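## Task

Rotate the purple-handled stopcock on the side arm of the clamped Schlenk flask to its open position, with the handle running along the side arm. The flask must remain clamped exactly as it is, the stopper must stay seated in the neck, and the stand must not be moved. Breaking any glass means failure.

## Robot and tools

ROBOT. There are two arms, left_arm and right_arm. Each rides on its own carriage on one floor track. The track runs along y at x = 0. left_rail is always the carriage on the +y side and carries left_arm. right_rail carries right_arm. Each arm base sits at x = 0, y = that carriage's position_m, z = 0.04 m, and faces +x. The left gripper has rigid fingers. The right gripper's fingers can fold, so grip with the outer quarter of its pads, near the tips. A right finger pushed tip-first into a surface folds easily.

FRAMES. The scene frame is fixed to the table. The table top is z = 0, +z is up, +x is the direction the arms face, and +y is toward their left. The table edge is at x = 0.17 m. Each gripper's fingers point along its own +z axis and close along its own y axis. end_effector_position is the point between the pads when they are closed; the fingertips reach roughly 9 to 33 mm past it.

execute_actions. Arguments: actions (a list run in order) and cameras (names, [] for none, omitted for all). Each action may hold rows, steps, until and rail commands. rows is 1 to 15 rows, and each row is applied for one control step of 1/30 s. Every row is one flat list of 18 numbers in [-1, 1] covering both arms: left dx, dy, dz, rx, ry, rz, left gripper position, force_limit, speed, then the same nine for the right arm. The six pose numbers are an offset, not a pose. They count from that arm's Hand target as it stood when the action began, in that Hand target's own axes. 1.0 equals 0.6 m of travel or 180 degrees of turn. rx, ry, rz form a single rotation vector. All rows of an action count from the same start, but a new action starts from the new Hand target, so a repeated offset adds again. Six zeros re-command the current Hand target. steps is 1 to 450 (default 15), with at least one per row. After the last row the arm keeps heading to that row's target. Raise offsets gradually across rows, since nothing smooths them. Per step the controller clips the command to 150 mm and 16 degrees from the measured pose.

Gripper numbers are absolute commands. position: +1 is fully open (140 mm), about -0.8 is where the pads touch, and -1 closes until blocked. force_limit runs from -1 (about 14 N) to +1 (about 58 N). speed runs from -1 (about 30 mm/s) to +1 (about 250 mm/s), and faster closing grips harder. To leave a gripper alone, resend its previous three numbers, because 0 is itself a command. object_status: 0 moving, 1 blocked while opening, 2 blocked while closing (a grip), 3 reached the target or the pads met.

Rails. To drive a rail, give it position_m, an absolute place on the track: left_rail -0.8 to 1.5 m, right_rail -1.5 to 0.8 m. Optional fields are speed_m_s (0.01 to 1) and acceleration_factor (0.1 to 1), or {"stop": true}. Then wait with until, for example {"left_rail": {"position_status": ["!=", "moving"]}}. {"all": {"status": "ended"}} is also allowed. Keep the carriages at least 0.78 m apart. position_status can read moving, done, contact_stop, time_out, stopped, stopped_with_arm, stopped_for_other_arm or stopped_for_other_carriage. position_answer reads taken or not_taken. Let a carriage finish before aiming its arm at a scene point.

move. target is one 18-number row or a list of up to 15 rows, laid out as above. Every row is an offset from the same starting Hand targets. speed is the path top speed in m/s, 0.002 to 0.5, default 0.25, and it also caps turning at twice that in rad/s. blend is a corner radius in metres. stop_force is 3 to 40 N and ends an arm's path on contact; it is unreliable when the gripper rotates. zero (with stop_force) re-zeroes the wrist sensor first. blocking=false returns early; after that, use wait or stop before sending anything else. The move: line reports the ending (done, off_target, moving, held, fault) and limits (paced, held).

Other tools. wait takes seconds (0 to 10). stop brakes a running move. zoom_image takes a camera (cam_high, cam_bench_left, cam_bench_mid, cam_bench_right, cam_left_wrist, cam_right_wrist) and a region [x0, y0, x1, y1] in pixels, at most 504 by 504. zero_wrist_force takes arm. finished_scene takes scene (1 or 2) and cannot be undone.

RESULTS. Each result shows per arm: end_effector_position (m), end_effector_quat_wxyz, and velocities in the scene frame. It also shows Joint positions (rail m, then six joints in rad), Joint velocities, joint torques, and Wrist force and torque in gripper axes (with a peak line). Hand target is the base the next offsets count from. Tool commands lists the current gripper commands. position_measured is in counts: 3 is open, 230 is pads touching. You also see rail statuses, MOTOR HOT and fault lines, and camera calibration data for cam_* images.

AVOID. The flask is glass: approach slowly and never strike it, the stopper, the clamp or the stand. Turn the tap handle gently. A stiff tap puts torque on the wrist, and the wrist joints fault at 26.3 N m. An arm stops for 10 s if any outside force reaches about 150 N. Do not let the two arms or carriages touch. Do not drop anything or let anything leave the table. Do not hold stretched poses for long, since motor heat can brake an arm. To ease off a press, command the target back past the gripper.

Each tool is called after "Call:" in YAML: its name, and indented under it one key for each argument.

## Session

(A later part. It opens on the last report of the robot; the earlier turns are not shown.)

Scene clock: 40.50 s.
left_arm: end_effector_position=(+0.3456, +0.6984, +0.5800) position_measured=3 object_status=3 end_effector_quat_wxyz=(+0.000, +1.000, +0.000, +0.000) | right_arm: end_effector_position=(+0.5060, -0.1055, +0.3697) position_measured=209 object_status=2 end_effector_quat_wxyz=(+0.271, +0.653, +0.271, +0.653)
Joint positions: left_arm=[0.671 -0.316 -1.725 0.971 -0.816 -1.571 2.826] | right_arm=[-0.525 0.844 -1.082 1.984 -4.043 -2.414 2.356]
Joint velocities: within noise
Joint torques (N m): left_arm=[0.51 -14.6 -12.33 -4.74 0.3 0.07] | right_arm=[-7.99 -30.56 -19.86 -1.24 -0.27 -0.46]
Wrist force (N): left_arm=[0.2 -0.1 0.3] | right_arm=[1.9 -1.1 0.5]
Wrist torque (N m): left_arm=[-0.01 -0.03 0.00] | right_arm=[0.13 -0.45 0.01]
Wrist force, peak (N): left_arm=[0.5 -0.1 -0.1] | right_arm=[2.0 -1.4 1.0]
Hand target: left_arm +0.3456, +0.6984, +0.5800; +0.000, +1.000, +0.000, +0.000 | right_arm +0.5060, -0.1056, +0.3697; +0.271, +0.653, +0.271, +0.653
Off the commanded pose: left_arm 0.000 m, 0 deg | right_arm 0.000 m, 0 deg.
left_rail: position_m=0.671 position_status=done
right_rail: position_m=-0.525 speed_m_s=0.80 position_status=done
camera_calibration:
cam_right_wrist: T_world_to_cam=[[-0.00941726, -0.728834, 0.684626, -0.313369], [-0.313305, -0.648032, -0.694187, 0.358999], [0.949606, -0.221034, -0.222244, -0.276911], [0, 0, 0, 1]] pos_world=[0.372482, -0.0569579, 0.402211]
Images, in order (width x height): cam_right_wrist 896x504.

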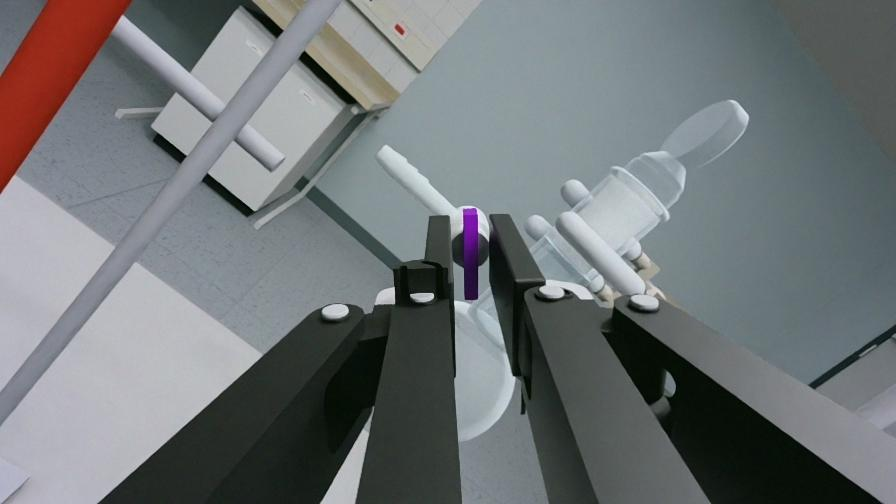

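Call:
execute_actions:
  actions:
    - {"rows":[[0,0,0,0,0,0,1,1,1,0,0,0,0,0,0,-0.58,-1,-1]],"steps":12}
  cameras: []

Call:
move:
  target: [0,0,0,0,0,0,1,1,1,0.0055,0,-0.0208,0,0,0,-0.58,-1,-1]
  speed: 0.03
  cameras: ["cam_right_wrist"]

Call:
zoom_image:
  camera: "cam_right_wrist"
  region: [410, 150, 550, 310]

Call:
execute_actions:
  actions:
    - {"rows":[[0,0,0,0,0,0,1,1,1,0,0,0,0,0,0,-1,-1,-1]],"steps":28}
  cameras: ["cam_right_wrist"]

Call:
zoom_image:
  camera: "cam_right_wrist"
  region: [410, 150, 550, 310]

Scene clock: 43.57 s.
left_arm: end_effector_position=(+0.3456, +0.6984, +0.5800) position_measured=3 object_status=3 end_effector_quat_wxyz=(+0.000, +1.000, +0.000, +0.000) | right_arm: end_effector_position=(+0.5060, -0.1056, +0.3697) position_measured=202 object_status=3 end_effector_quat_wxyz=(+0.271, +0.653, +0.271, +0.653)
Joint positions: left_arm=[0.671 -0.316 -1.725 0.971 -0.816 -1.571 2.826] | right_arm=[-0.525 0.844 -1.082 1.984 -4.043 -2.414 2.356]
Joint velocities: within noise
Joint torques (N m): left_arm=[0.42 -14.31 -12.62 -4.82 0.27 0.12] | right_arm=[-5.94 -36.07 -16.1 -2.68 -0.25 0.12]
Wrist force (N): left_arm=[0.3 -0.1 0.4] | right_arm=[2.0 -0.5 1.1]
Wrist torque (N m): left_arm=[-0.01 -0.06 0.00] | right_arm=[0.09 -0.48 0.00]
Wrist force, peak (N): left_arm=[0.5 0.0 0.3] | right_arm=[2.2 -1.4 0.6]
Hand target: left_arm +0.3456, +0.6984, +0.5800; +0.000, +1.000, +0.000, +0.000 | right_arm +0.5060, -0.1056, +0.3697; +0.271, +0.653, +0.271, +0.653
Off the commanded pose: left_arm 0.000 m, 0 deg | right_arm 0.000 m, 0 deg.
left_rail: position_m=0.671 position_status=done
right_rail: position_m=-0.525 speed_m_s=0.80 position_status=done
No camera images: "cameras" was empty.

Scene clock: 44.40 s.
left_arm: end_effector_position=(+0.3456, +0.6984, +0.5800) position_measured=3 object_status=3 end_effector_quat_wxyz=(+0.000, +1.000, +0.000, +0.000) | right_arm: end_effector_position=(+0.4936, -0.1032, +0.3720) position_measured=202 object_status=3 end_effector_quat_wxyz=(+0.271, +0.653, +0.271, +0.653)
Joint positions: left_arm=[0.671 -0.316 -1.725 0.971 -0.816 -1.571 2.826] | right_arm=[-0.525 0.868 -1.091 1.992 -4.042 -2.439 2.356]
Joint velocities: within noise
Joint torques (N m): left_arm=[0.83 -14.37 -12.66 -4.79 0.29 0.06] | right_arm=[9.08 -45.38 -9.5 -0.3 -1.11 -0.54]
Wrist force (N): left_arm=[0.2 0.1 0.2] | right_arm=[1.8 -0.5 0.8]
Wrist torque (N m): left_arm=[0.02 -0.04 -0.01] | right_arm=[0.09 -0.43 0.01]
Wrist force, peak (N): left_arm=[0.5 -0.1 0.2] | right_arm=[2.0 -0.9 1.0]
Hand target: left_arm +0.3456, +0.6984, +0.5800; +0.000, +1.000, +0.000, +0.000 | right_arm +0.4935, -0.1032, +0.3720; +0.271, +0.653, +0.271, +0.653
Off the commanded pose: left_arm 0.000 m, 0 deg | right_arm 0.000 m, 0 deg.
left_rail: position_m=0.671 position_status=done
right_rail: position_m=-0.525 speed_m_s=0.80 position_status=done
move: done
camera_calibration:
cam_right_wrist: T_world_to_cam=[[-0.00942521, -0.728838, 0.684621, -0.313384], [-0.313305, -0.648026, -0.694192, 0.358228], [0.949606, -0.221038, -0.222241, -0.26415], [0, 0, 0, 1]] pos_world=[0.36012, -0.0546526, 0.404523]
Images, in order (width x height): cam_right_wrist 896x504.

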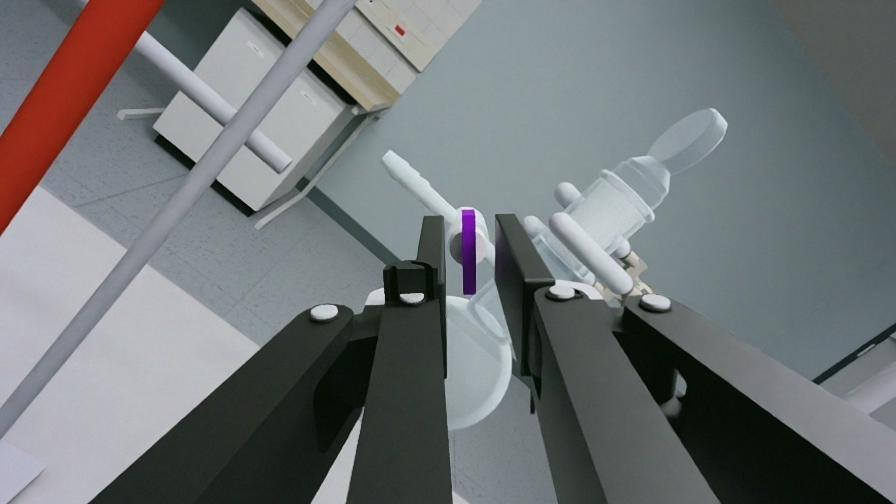

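Scaled by 3.150.

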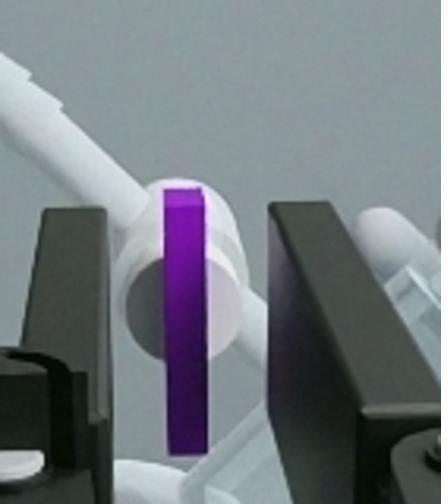

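Scene clock: 45.53 s.
left_arm: end_effector_position=(+0.3456, +0.6984, +0.5800) position_measured=3 object_status=3 end_effector_quat_wxyz=(+0.000, +1.000, +0.000, +0.000) | right_arm: end_effector_position=(+0.4935, -0.1032, +0.3720) position_measured=230 object_status=3 end_effector_quat_wxyz=(+0.271, +0.653, +0.271, +0.653)
Joint positions: left_arm=[0.671 -0.316 -1.725 0.971 -0.816 -1.571 2.826] | right_arm=[-0.525 0.868 -1.091 1.992 -4.042 -2.439 2.356]
Joint velocities: within noise
Joint torques (N m): left_arm=[0.42 -13.99 -12.35 -4.68 0.22 0.17] | right_arm=[7.97 -44.05 -11.86 -0.45 -0.9 -0.19]
Wrist force (N): left_arm=[0.3 -0.1 0.4] | right_arm=[1.7 -0.9 1.0]
Wrist torque (N m): left_arm=[-0.02 -0.06 0.00] | right_arm=[0.02 -0.42 0.01]
Wrist force, peak (N): left_arm=[0.3 0.0 0.5] | right_arm=[2.2 -0.8 0.8]
Hand target: left_arm +0.3456, +0.6984, +0.5800; +0.000, +1.000, +0.000, +0.000 | right_arm +0.4935, -0.1032, +0.3720; +0.271, +0.653, +0.271, +0.653
Off the commanded pose: left_arm 0.000 m, 0 deg | right_arm 0.000 m, 0 deg.
left_rail: position_m=0.671 position_status=done
right_rail: position_m=-0.525 speed_m_s=0.80 position_status=done
camera_calibration:
cam_right_wrist: T_world_to_cam=[[-0.00942518, -0.728834, 0.684625, -0.313384], [-0.313311, -0.648028, -0.694187, 0.35822], [0.949604, -0.221043, -0.222244, -0.264024], [0, 0, 0, 1]] pos_world=[0.359998, -0.0546292, 0.404545]
Images, in order (width x height): cam_right_wrist 896x504.

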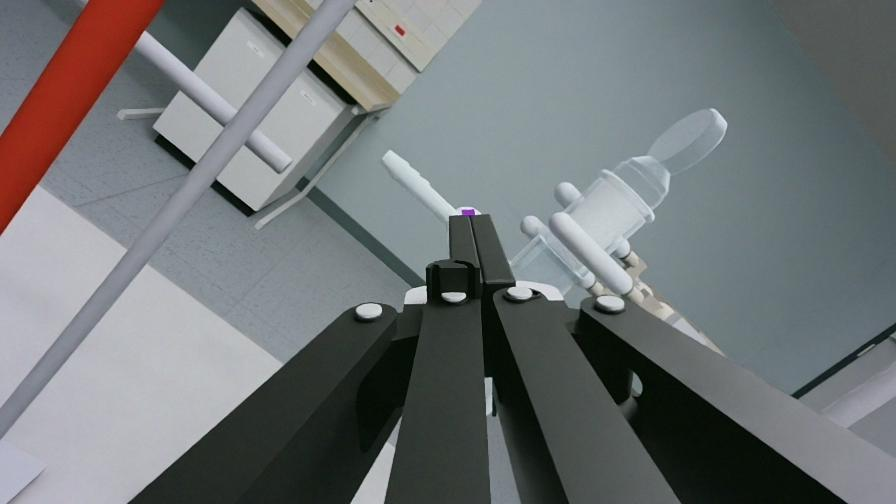

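Scaled by 3.150.

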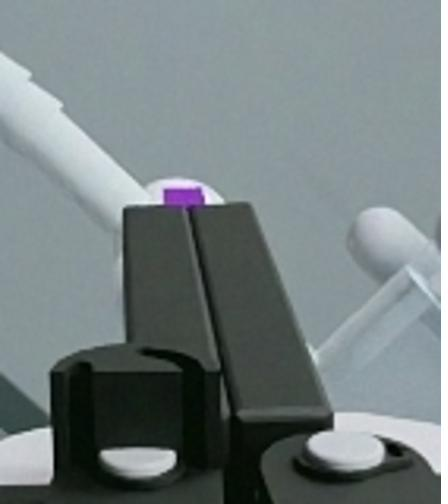

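Call:
execute_actions:
  actions:
    - {"rows":[[0,0,0,0,0,0,1,1,1,0,0,0,0,0,0,-0.58,-1,-0.3]],"steps":12}
  cameras: []

Call:
move:
  target: [0,0,0,0,0,0,1,1,1,-0.0059,0,0.01667,0,0,0,-0.58,-1,-1]
  speed: 0.03
  stop_force: 5
  cameras: ["cam_right_wrist"]

Call:
zoom_image:
  camera: "cam_right_wrist"
  region: [410, 150, 550, 310]

Call:
execute_actions:
  actions:
    - {"rows":[[0,0,0,0,0,0,1,1,1,0,0,0,0,0,0,-1,-1,-1]],"steps":24}
  cameras: ["cam_right_wrist"]

Call:
zoom_image:
  camera: "cam_right_wrist"
  region: [410, 150, 550, 310]

Scene clock: 47.70 s.
left_arm: end_effector_position=(+0.3456, +0.6984, +0.5800) position_measured=3 object_status=3 end_effector_quat_wxyz=(+0.000, +1.000, +0.000, +0.000) | right_arm: end_effector_position=(+0.4935, -0.1032, +0.3720) position_measured=202 object_status=3 end_effector_quat_wxyz=(+0.271, +0.653, +0.271, +0.653)
Joint positions: left_arm=[0.671 -0.316 -1.725 0.971 -0.816 -1.571 2.826] | right_arm=[-0.525 0.868 -1.091 1.992 -4.042 -2.439 2.356]
Joint velocities: within noise
Joint torques (N m): left_arm=[0.78 -14.54 -12.18 -4.83 0.2 0.13] | right_arm=[7.76 -44.95 -15.91 -0.77 -0.45 0.01]
Wrist force (N): left_arm=[0.2 -0.1 0.3] | right_arm=[2.0 -0.5 0.7]
Wrist torque (N m): left_arm=[-0.02 -0.04 -0.01] | right_arm=[0.08 -0.47 0.01]
Wrist force, peak (N): left_arm=[0.4 -0.2 0.4] | right_arm=[2.1 -0.8 1.2]
Hand target: left_arm +0.3456, +0.6984, +0.5800; +0.000, +1.000, +0.000, +0.000 | right_arm +0.4935, -0.1032, +0.3720; +0.271, +0.653, +0.271, +0.653
Off the commanded pose: left_arm 0.000 m, 0 deg | right_arm 0.000 m, 0 deg.
left_rail: position_m=0.671 position_status=done
right_rail: position_m=-0.525 speed_m_s=0.80 position_status=done
No camera images: "cameras" was empty.

Scene clock: 49.13 s.
left_arm: end_effector_position=(+0.3456, +0.6984, +0.5800) position_measured=3 object_status=3 end_effector_quat_wxyz=(+0.000, +1.000, +0.000, +0.000) | right_arm: end_effector_position=(+0.5035, -0.1057, +0.3695) position_measured=202 object_status=3 end_effector_quat_wxyz=(+0.271, +0.653, +0.271, +0.653)
Joint positions: left_arm=[0.671 -0.316 -1.725 0.971 -0.816 -1.571 2.826] | right_arm=[-0.525 0.847 -1.083 1.987 -4.046 -2.418 2.356]
Joint velocities: within noise
Joint torques (N m): left_arm=[1.09 -14.69 -12.64 -4.74 0.34 0.27] | right_arm=[-7.91 -28.74 -21.92 -2.69 1.53 1.2]
Wrist force (N): left_arm=[0.2 0.0 0.2] | right_arm=[1.7 -0.5 0.8]
Wrist torque (N m): left_arm=[0.01 -0.04 0.00] | right_arm=[0.10 -0.42 0.01]
Wrist force, peak (N): left_arm=[0.2 -0.1 0.6] | right_arm=[2.2 -0.6 1.0]
Hand target: left_arm +0.3456, +0.6984, +0.5800; +0.000, +1.000, +0.000, +0.000 | right_arm +0.5035, -0.1057, +0.3695; +0.271, +0.653, +0.271, +0.653
Off the commanded pose: left_arm 0.000 m, 0 deg | right_arm 0.000 m, 0 deg.
left_rail: position_m=0.671 position_status=done
right_rail: position_m=-0.525 speed_m_s=0.80 position_status=done
move: done
camera_calibration:
cam_right_wrist: T_world_to_cam=[[-0.00942952, -0.728842, 0.684617, -0.313398], [-0.313302, -0.648021, -0.694197, 0.358], [0.949607, -0.221038, -0.222237, -0.274634], [0, 0, 0, 1]] pos_world=[0.370002, -0.0571303, 0.402047]
Images, in order (width x height): cam_right_wrist 896x504.

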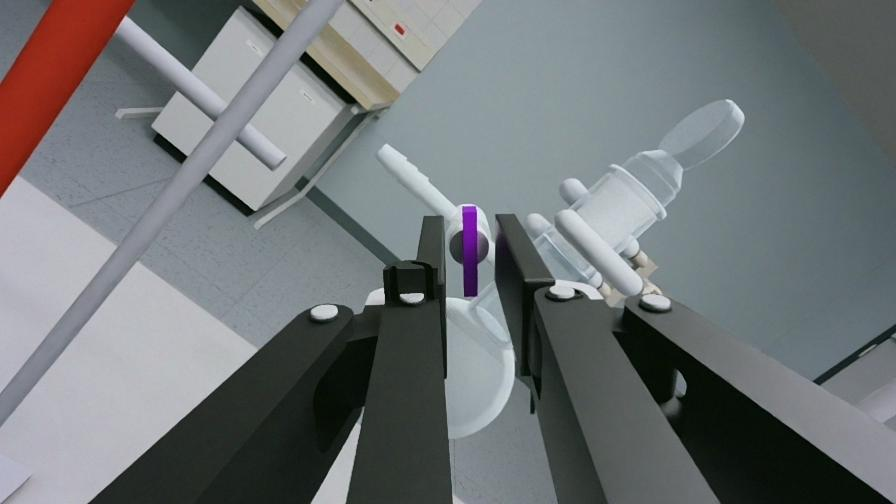

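Scaled by 3.150.

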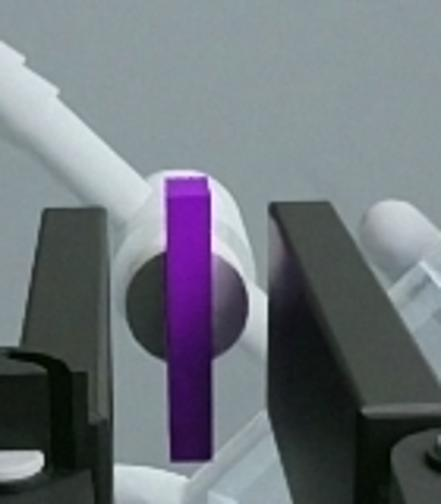

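Scene clock: 50.13 s.
left_arm: end_effector_position=(+0.3456, +0.6984, +0.5800) position_measured=3 object_status=3 end_effector_quat_wxyz=(+0.000, +1.000, +0.000, +0.000) | right_arm: end_effector_position=(+0.5035, -0.1057, +0.3695) position_measured=223 object_status=2 end_effector_quat_wxyz=(+0.271, +0.653, +0.271, +0.653)
Joint positions: left_arm=[0.671 -0.316 -1.725 0.971 -0.816 -1.571 2.826] | right_arm=[-0.525 0.847 -1.083 1.987 -4.046 -2.418 2.356]
Joint velocities: within noise
Joint torques (N m): left_arm=[1.12 -15.49 -12.77 -4.79 0.38 0.13] | right_arm=[-6.78 -30.64 -19.55 -2.66 -0.3 1.24]
Wrist force (N): left_arm=[0.2 0.0 0.1] | right_arm=[1.3 -1.6 0.1]
Wrist torque (N m): left_arm=[0.00 -0.05 0.00] | right_arm=[0.02 -0.37 0.01]
Wrist force, peak (N): left_arm=[0.3 0.0 0.5] | right_arm=[2.2 -1.6 0.1]
Hand target: left_arm +0.3456, +0.6984, +0.5800; +0.000, +1.000, +0.000, +0.000 | right_arm +0.5035, -0.1057, +0.3695; +0.271, +0.653, +0.271, +0.653
Off the commanded pose: left_arm 0.000 m, 0 deg | right_arm 0.000 m, 0 deg.
left_rail: position_m=0.671 position_status=done
right_rail: position_m=-0.525 speed_m_s=0.80 position_status=done
camera_calibration:
cam_right_wrist: T_world_to_cam=[[-0.00940819, -0.728837, 0.684622, -0.3134], [-0.313292, -0.648034, -0.694191, 0.357993], [0.94961, -0.221017, -0.222242, -0.274635], [0, 0, 0, 1]] pos_world=[0.370004, -0.0571258, 0.402041]
Images, in order (width x height): cam_right_wrist 896x504.

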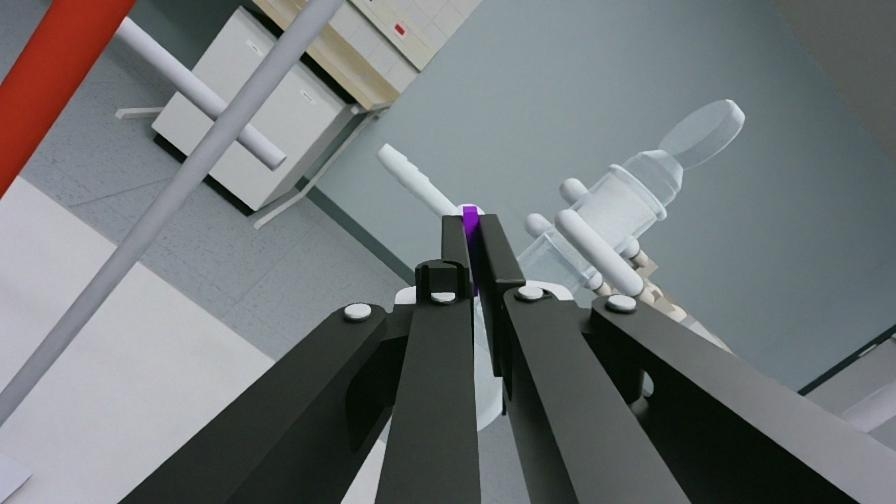

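Scaled by 3.150.

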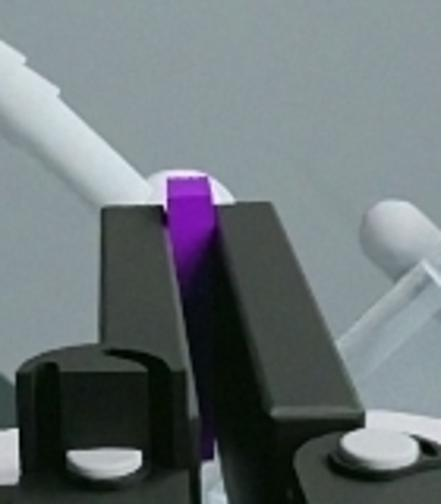

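Call:
move:
  target: [0,0,0,0,0,0,1,1,1,0,0,0,0,0,-0.25,-1,-1,-1]
  speed: 0.22
  cameras: ["cam_right_wrist","cam_bench_mid"]

Call:
zoom_image:
  camera: "cam_right_wrist"
  region: [390, 120, 590, 310]

Call:
zoom_image:
  camera: "cam_bench_mid"
  region: [310, 220, 510, 360]

Scene clock: 53.63 s.
left_arm: end_effector_position=(+0.3456, +0.6984, +0.5800) position_measured=3 object_status=3 end_effector_quat_wxyz=(+0.000, +1.000, +0.000, +0.000) | right_arm: end_effector_position=(+0.5035, -0.1057, +0.3695) position_measured=223 object_status=2 end_effector_quat_wxyz=(+0.500, +0.500, +0.500, +0.500)
Joint positions: left_arm=[0.671 -0.316 -1.725 0.971 -0.816 -1.571 2.826] | right_arm=[-0.525 0.848 -1.083 1.987 -4.045 -2.418 1.571]
Joint velocities: within noise
Joint torques (N m): left_arm=[1.14 -14.7 -13.13 -4.82 0.23 0.14] | right_arm=[0.33 -28.2 -22.56 -2.68 0.92 -2.12]
Wrist force (N): left_arm=[0.3 -0.1 0.0] | right_arm=[-0.5 0.1 1.1]
Wrist torque (N m): left_arm=[-0.01 -0.06 0.00] | right_arm=[0.14 -0.13 0.21]
Wrist force, peak (N): left_arm=[0.3 -0.1 0.6] | right_arm=[2.2 -1.6 0.2]
Hand target: left_arm +0.3456, +0.6984, +0.5800; +0.000, +1.000, +0.000, +0.000 | right_arm +0.5035, -0.1057, +0.3695; +0.500, +0.500, +0.500, +0.500
Off the commanded pose: left_arm 0.000 m, 0 deg | right_arm 0.000 m, 0 deg.
left_rail: position_m=0.671 position_status=done
right_rail: position_m=-0.525 speed_m_s=0.80 position_status=done
move: done
camera_calibration:
cam_right_wrist: T_world_to_cam=[[-0.00939459, -0.0314882, 0.99946, -0.356042], [-0.313276, -0.949094, -0.0328461, 0.0817696], [0.949616, -0.313416, -0.000948156, -0.366158], [0, 0, 0, 1]] pos_world=[0.369981, -0.0483636, 0.358189]
Images, in order (width x height): cam_bench_mid 896x504, cam_right_wrist 896x504.

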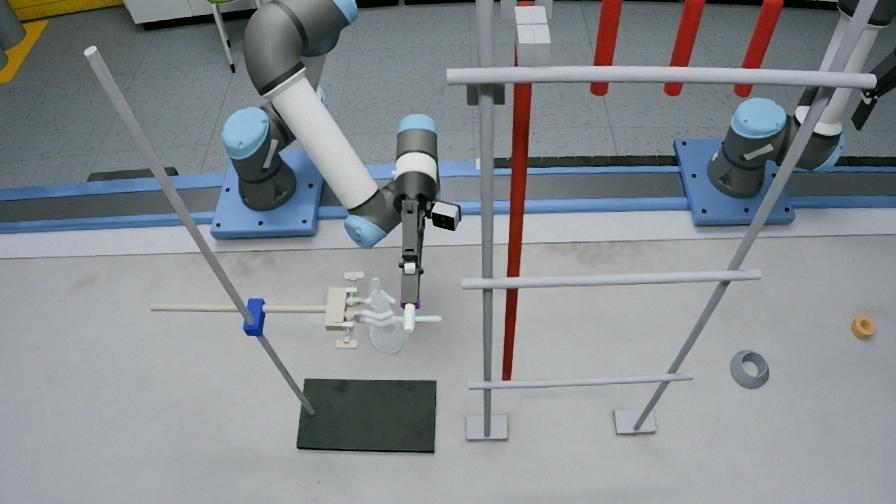

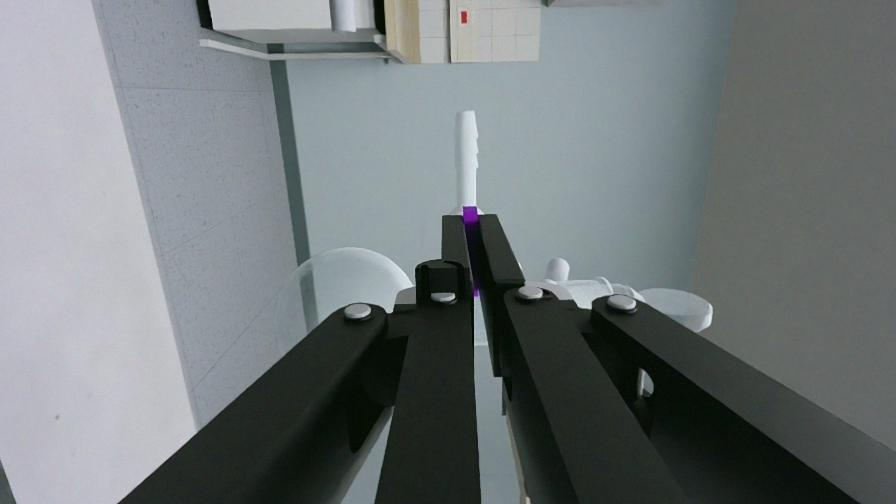

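Scaled by 2.520.

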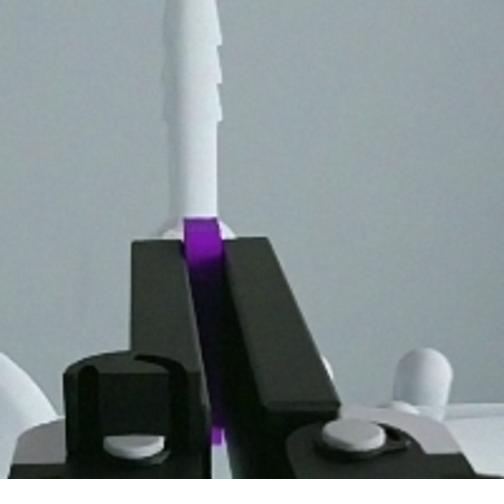

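Scaled by 2.520.

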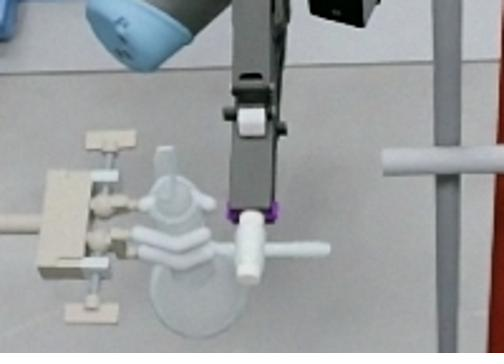

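Call:
execute_actions:
  actions:
    - {"rows":[[0,0,0,0,0,0,1,1,1,0,0,0,0,0,0,-0.6,-1,-1]],"steps":16}
  cameras: []

Call:
move:
  target: [0,0,0,0,0,0,1,1,1,0,0,-0.2,0,0,0,-0.6,-1,-1]
  speed: 0.2
  cameras: ["cam_right_wrist","cam_bench_mid"]

Call:
zoom_image:
  camera: "cam_right_wrist"
  region: [380, 80, 580, 270]

Call:
zoom_image:
  camera: "cam_bench_mid"
  region: [310, 220, 510, 360]

Scene clock: 54.97 s.
left_arm: end_effector_position=(+0.3456, +0.6984, +0.5800) position_measured=3 object_status=3 end_effector_quat_wxyz=(+0.000, +1.000, +0.000, +0.000) | right_arm: end_effector_position=(+0.5035, -0.1057, +0.3695) position_measured=205 object_status=3 end_effector_quat_wxyz=(+0.500, +0.500, +0.500, +0.500)
Joint positions: left_arm=[0.671 -0.316 -1.725 0.971 -0.816 -1.571 2.826] | right_arm=[-0.525 0.847 -1.083 1.987 -4.046 -2.418 1.571]
Joint velocities: within noise
Joint torques (N m): left_arm=[0.97 -15.31 -12.38 -4.75 0.29 0.2] | right_arm=[-6.92 -29.32 -20.58 -2.75 1.04 -1.85]
Wrist force (N): left_arm=[0.3 -0.2 0.2] | right_arm=[0.3 0.1 0.8]
Wrist torque (N m): left_arm=[-0.03 -0.07 0.00] | right_arm=[0.17 -0.05 0.09]
Wrist force, peak (N): left_arm=[0.5 -0.2 0.2] | right_arm=[-0.6 0.4 1.2]
Hand target: left_arm +0.3456, +0.6984, +0.5800; +0.000, +1.000, +0.000, +0.000 | right_arm +0.5035, -0.1057, +0.3695; +0.500, +0.500, +0.500, +0.500
Off the commanded pose: left_arm 0.000 m, 0 deg | right_arm 0.000 m, 0 deg.
left_rail: position_m=0.671 position_status=done
right_rail: position_m=-0.525 speed_m_s=0.80 position_status=done
No camera images: "cameras" was empty.

Scene clock: 56.23 s.
left_arm: end_effector_position=(+0.3456, +0.6984, +0.5800) position_measured=3 object_status=3 end_effector_quat_wxyz=(+0.000, +1.000, +0.000, +0.000) | right_arm: end_effector_position=(+0.3836, -0.1057, +0.3695) position_measured=205 object_status=3 end_effector_quat_wxyz=(+0.500, +0.500, +0.500, +0.500)
Joint positions: left_arm=[0.671 -0.316 -1.725 0.971 -0.816 -1.571 2.826] | right_arm=[-0.525 1.081 -1.143 2.094 -4.093 -2.652 1.571]
Joint velocities: within noise
Joint torques (N m): left_arm=[1.21 -14.81 -12.9 -4.7 0.31 0.2] | right_arm=[8.93 -41.52 -8.15 -2.41 -1.06 -1.5]
Wrist force (N): left_arm=[0.3 0.0 0.1] | right_arm=[0.5 0.4 1.2]
Wrist torque (N m): left_arm=[0.00 -0.07 0.00] | right_arm=[0.25 -0.07 0.09]
Wrist force, peak (N): left_arm=[0.3 0.2 0.5] | right_arm=[0.3 0.2 2.5]
Hand target: left_arm +0.3456, +0.6984, +0.5800; +0.000, +1.000, +0.000, +0.000 | right_arm +0.3835, -0.1057, +0.3695; +0.500, +0.500, +0.500, +0.500
Off the commanded pose: left_arm 0.000 m, 0 deg | right_arm 0.000 m, 0 deg.
left_rail: position_m=0.671 position_status=done
right_rail: position_m=-0.525 speed_m_s=0.80 position_status=done
move: done
camera_calibration:
cam_right_wrist: T_world_to_cam=[[-0.009424, -0.0313622, 0.999464, -0.357138], [-0.313305, -0.949088, -0.0327357, 0.0441572], [0.949606, -0.313445, -0.000881728, -0.252335], [0, 0, 0, 1]] pos_world=[0.250088, -0.0483847, 0.35817]
Images, in order (width x height): cam_bench_mid 896x504, cam_right_wrist 896x504.

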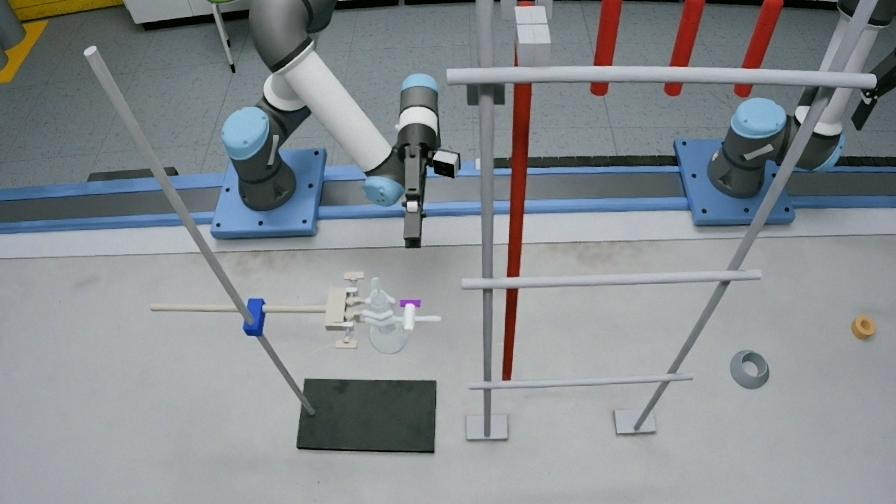

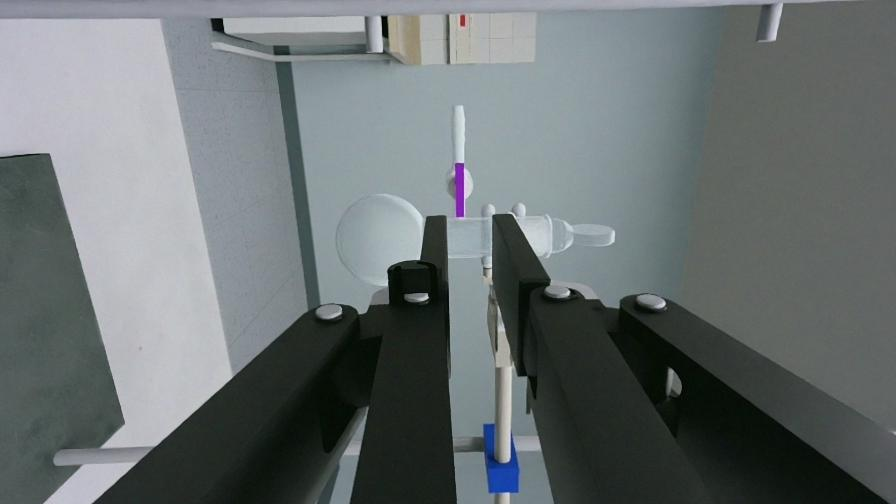

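Scaled by 2.520.

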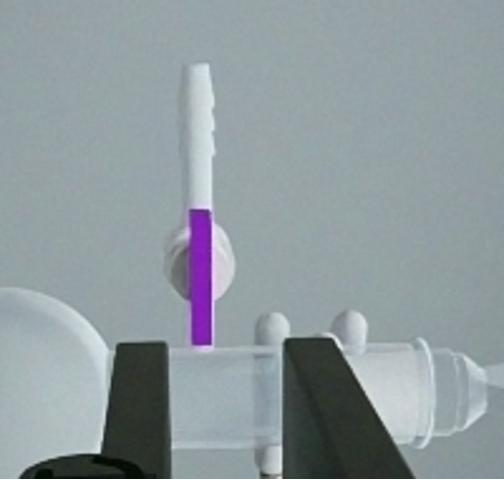

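Scaled by 2.520.

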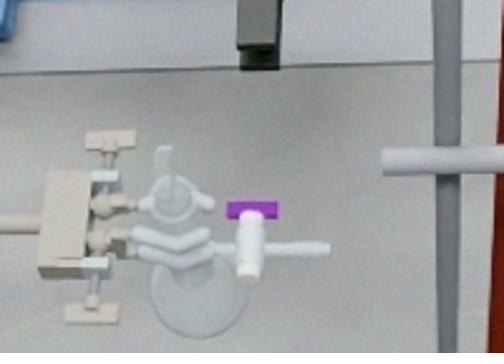

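Call:
finished_scene:
  scene: 2

The scene is finished: the task was done.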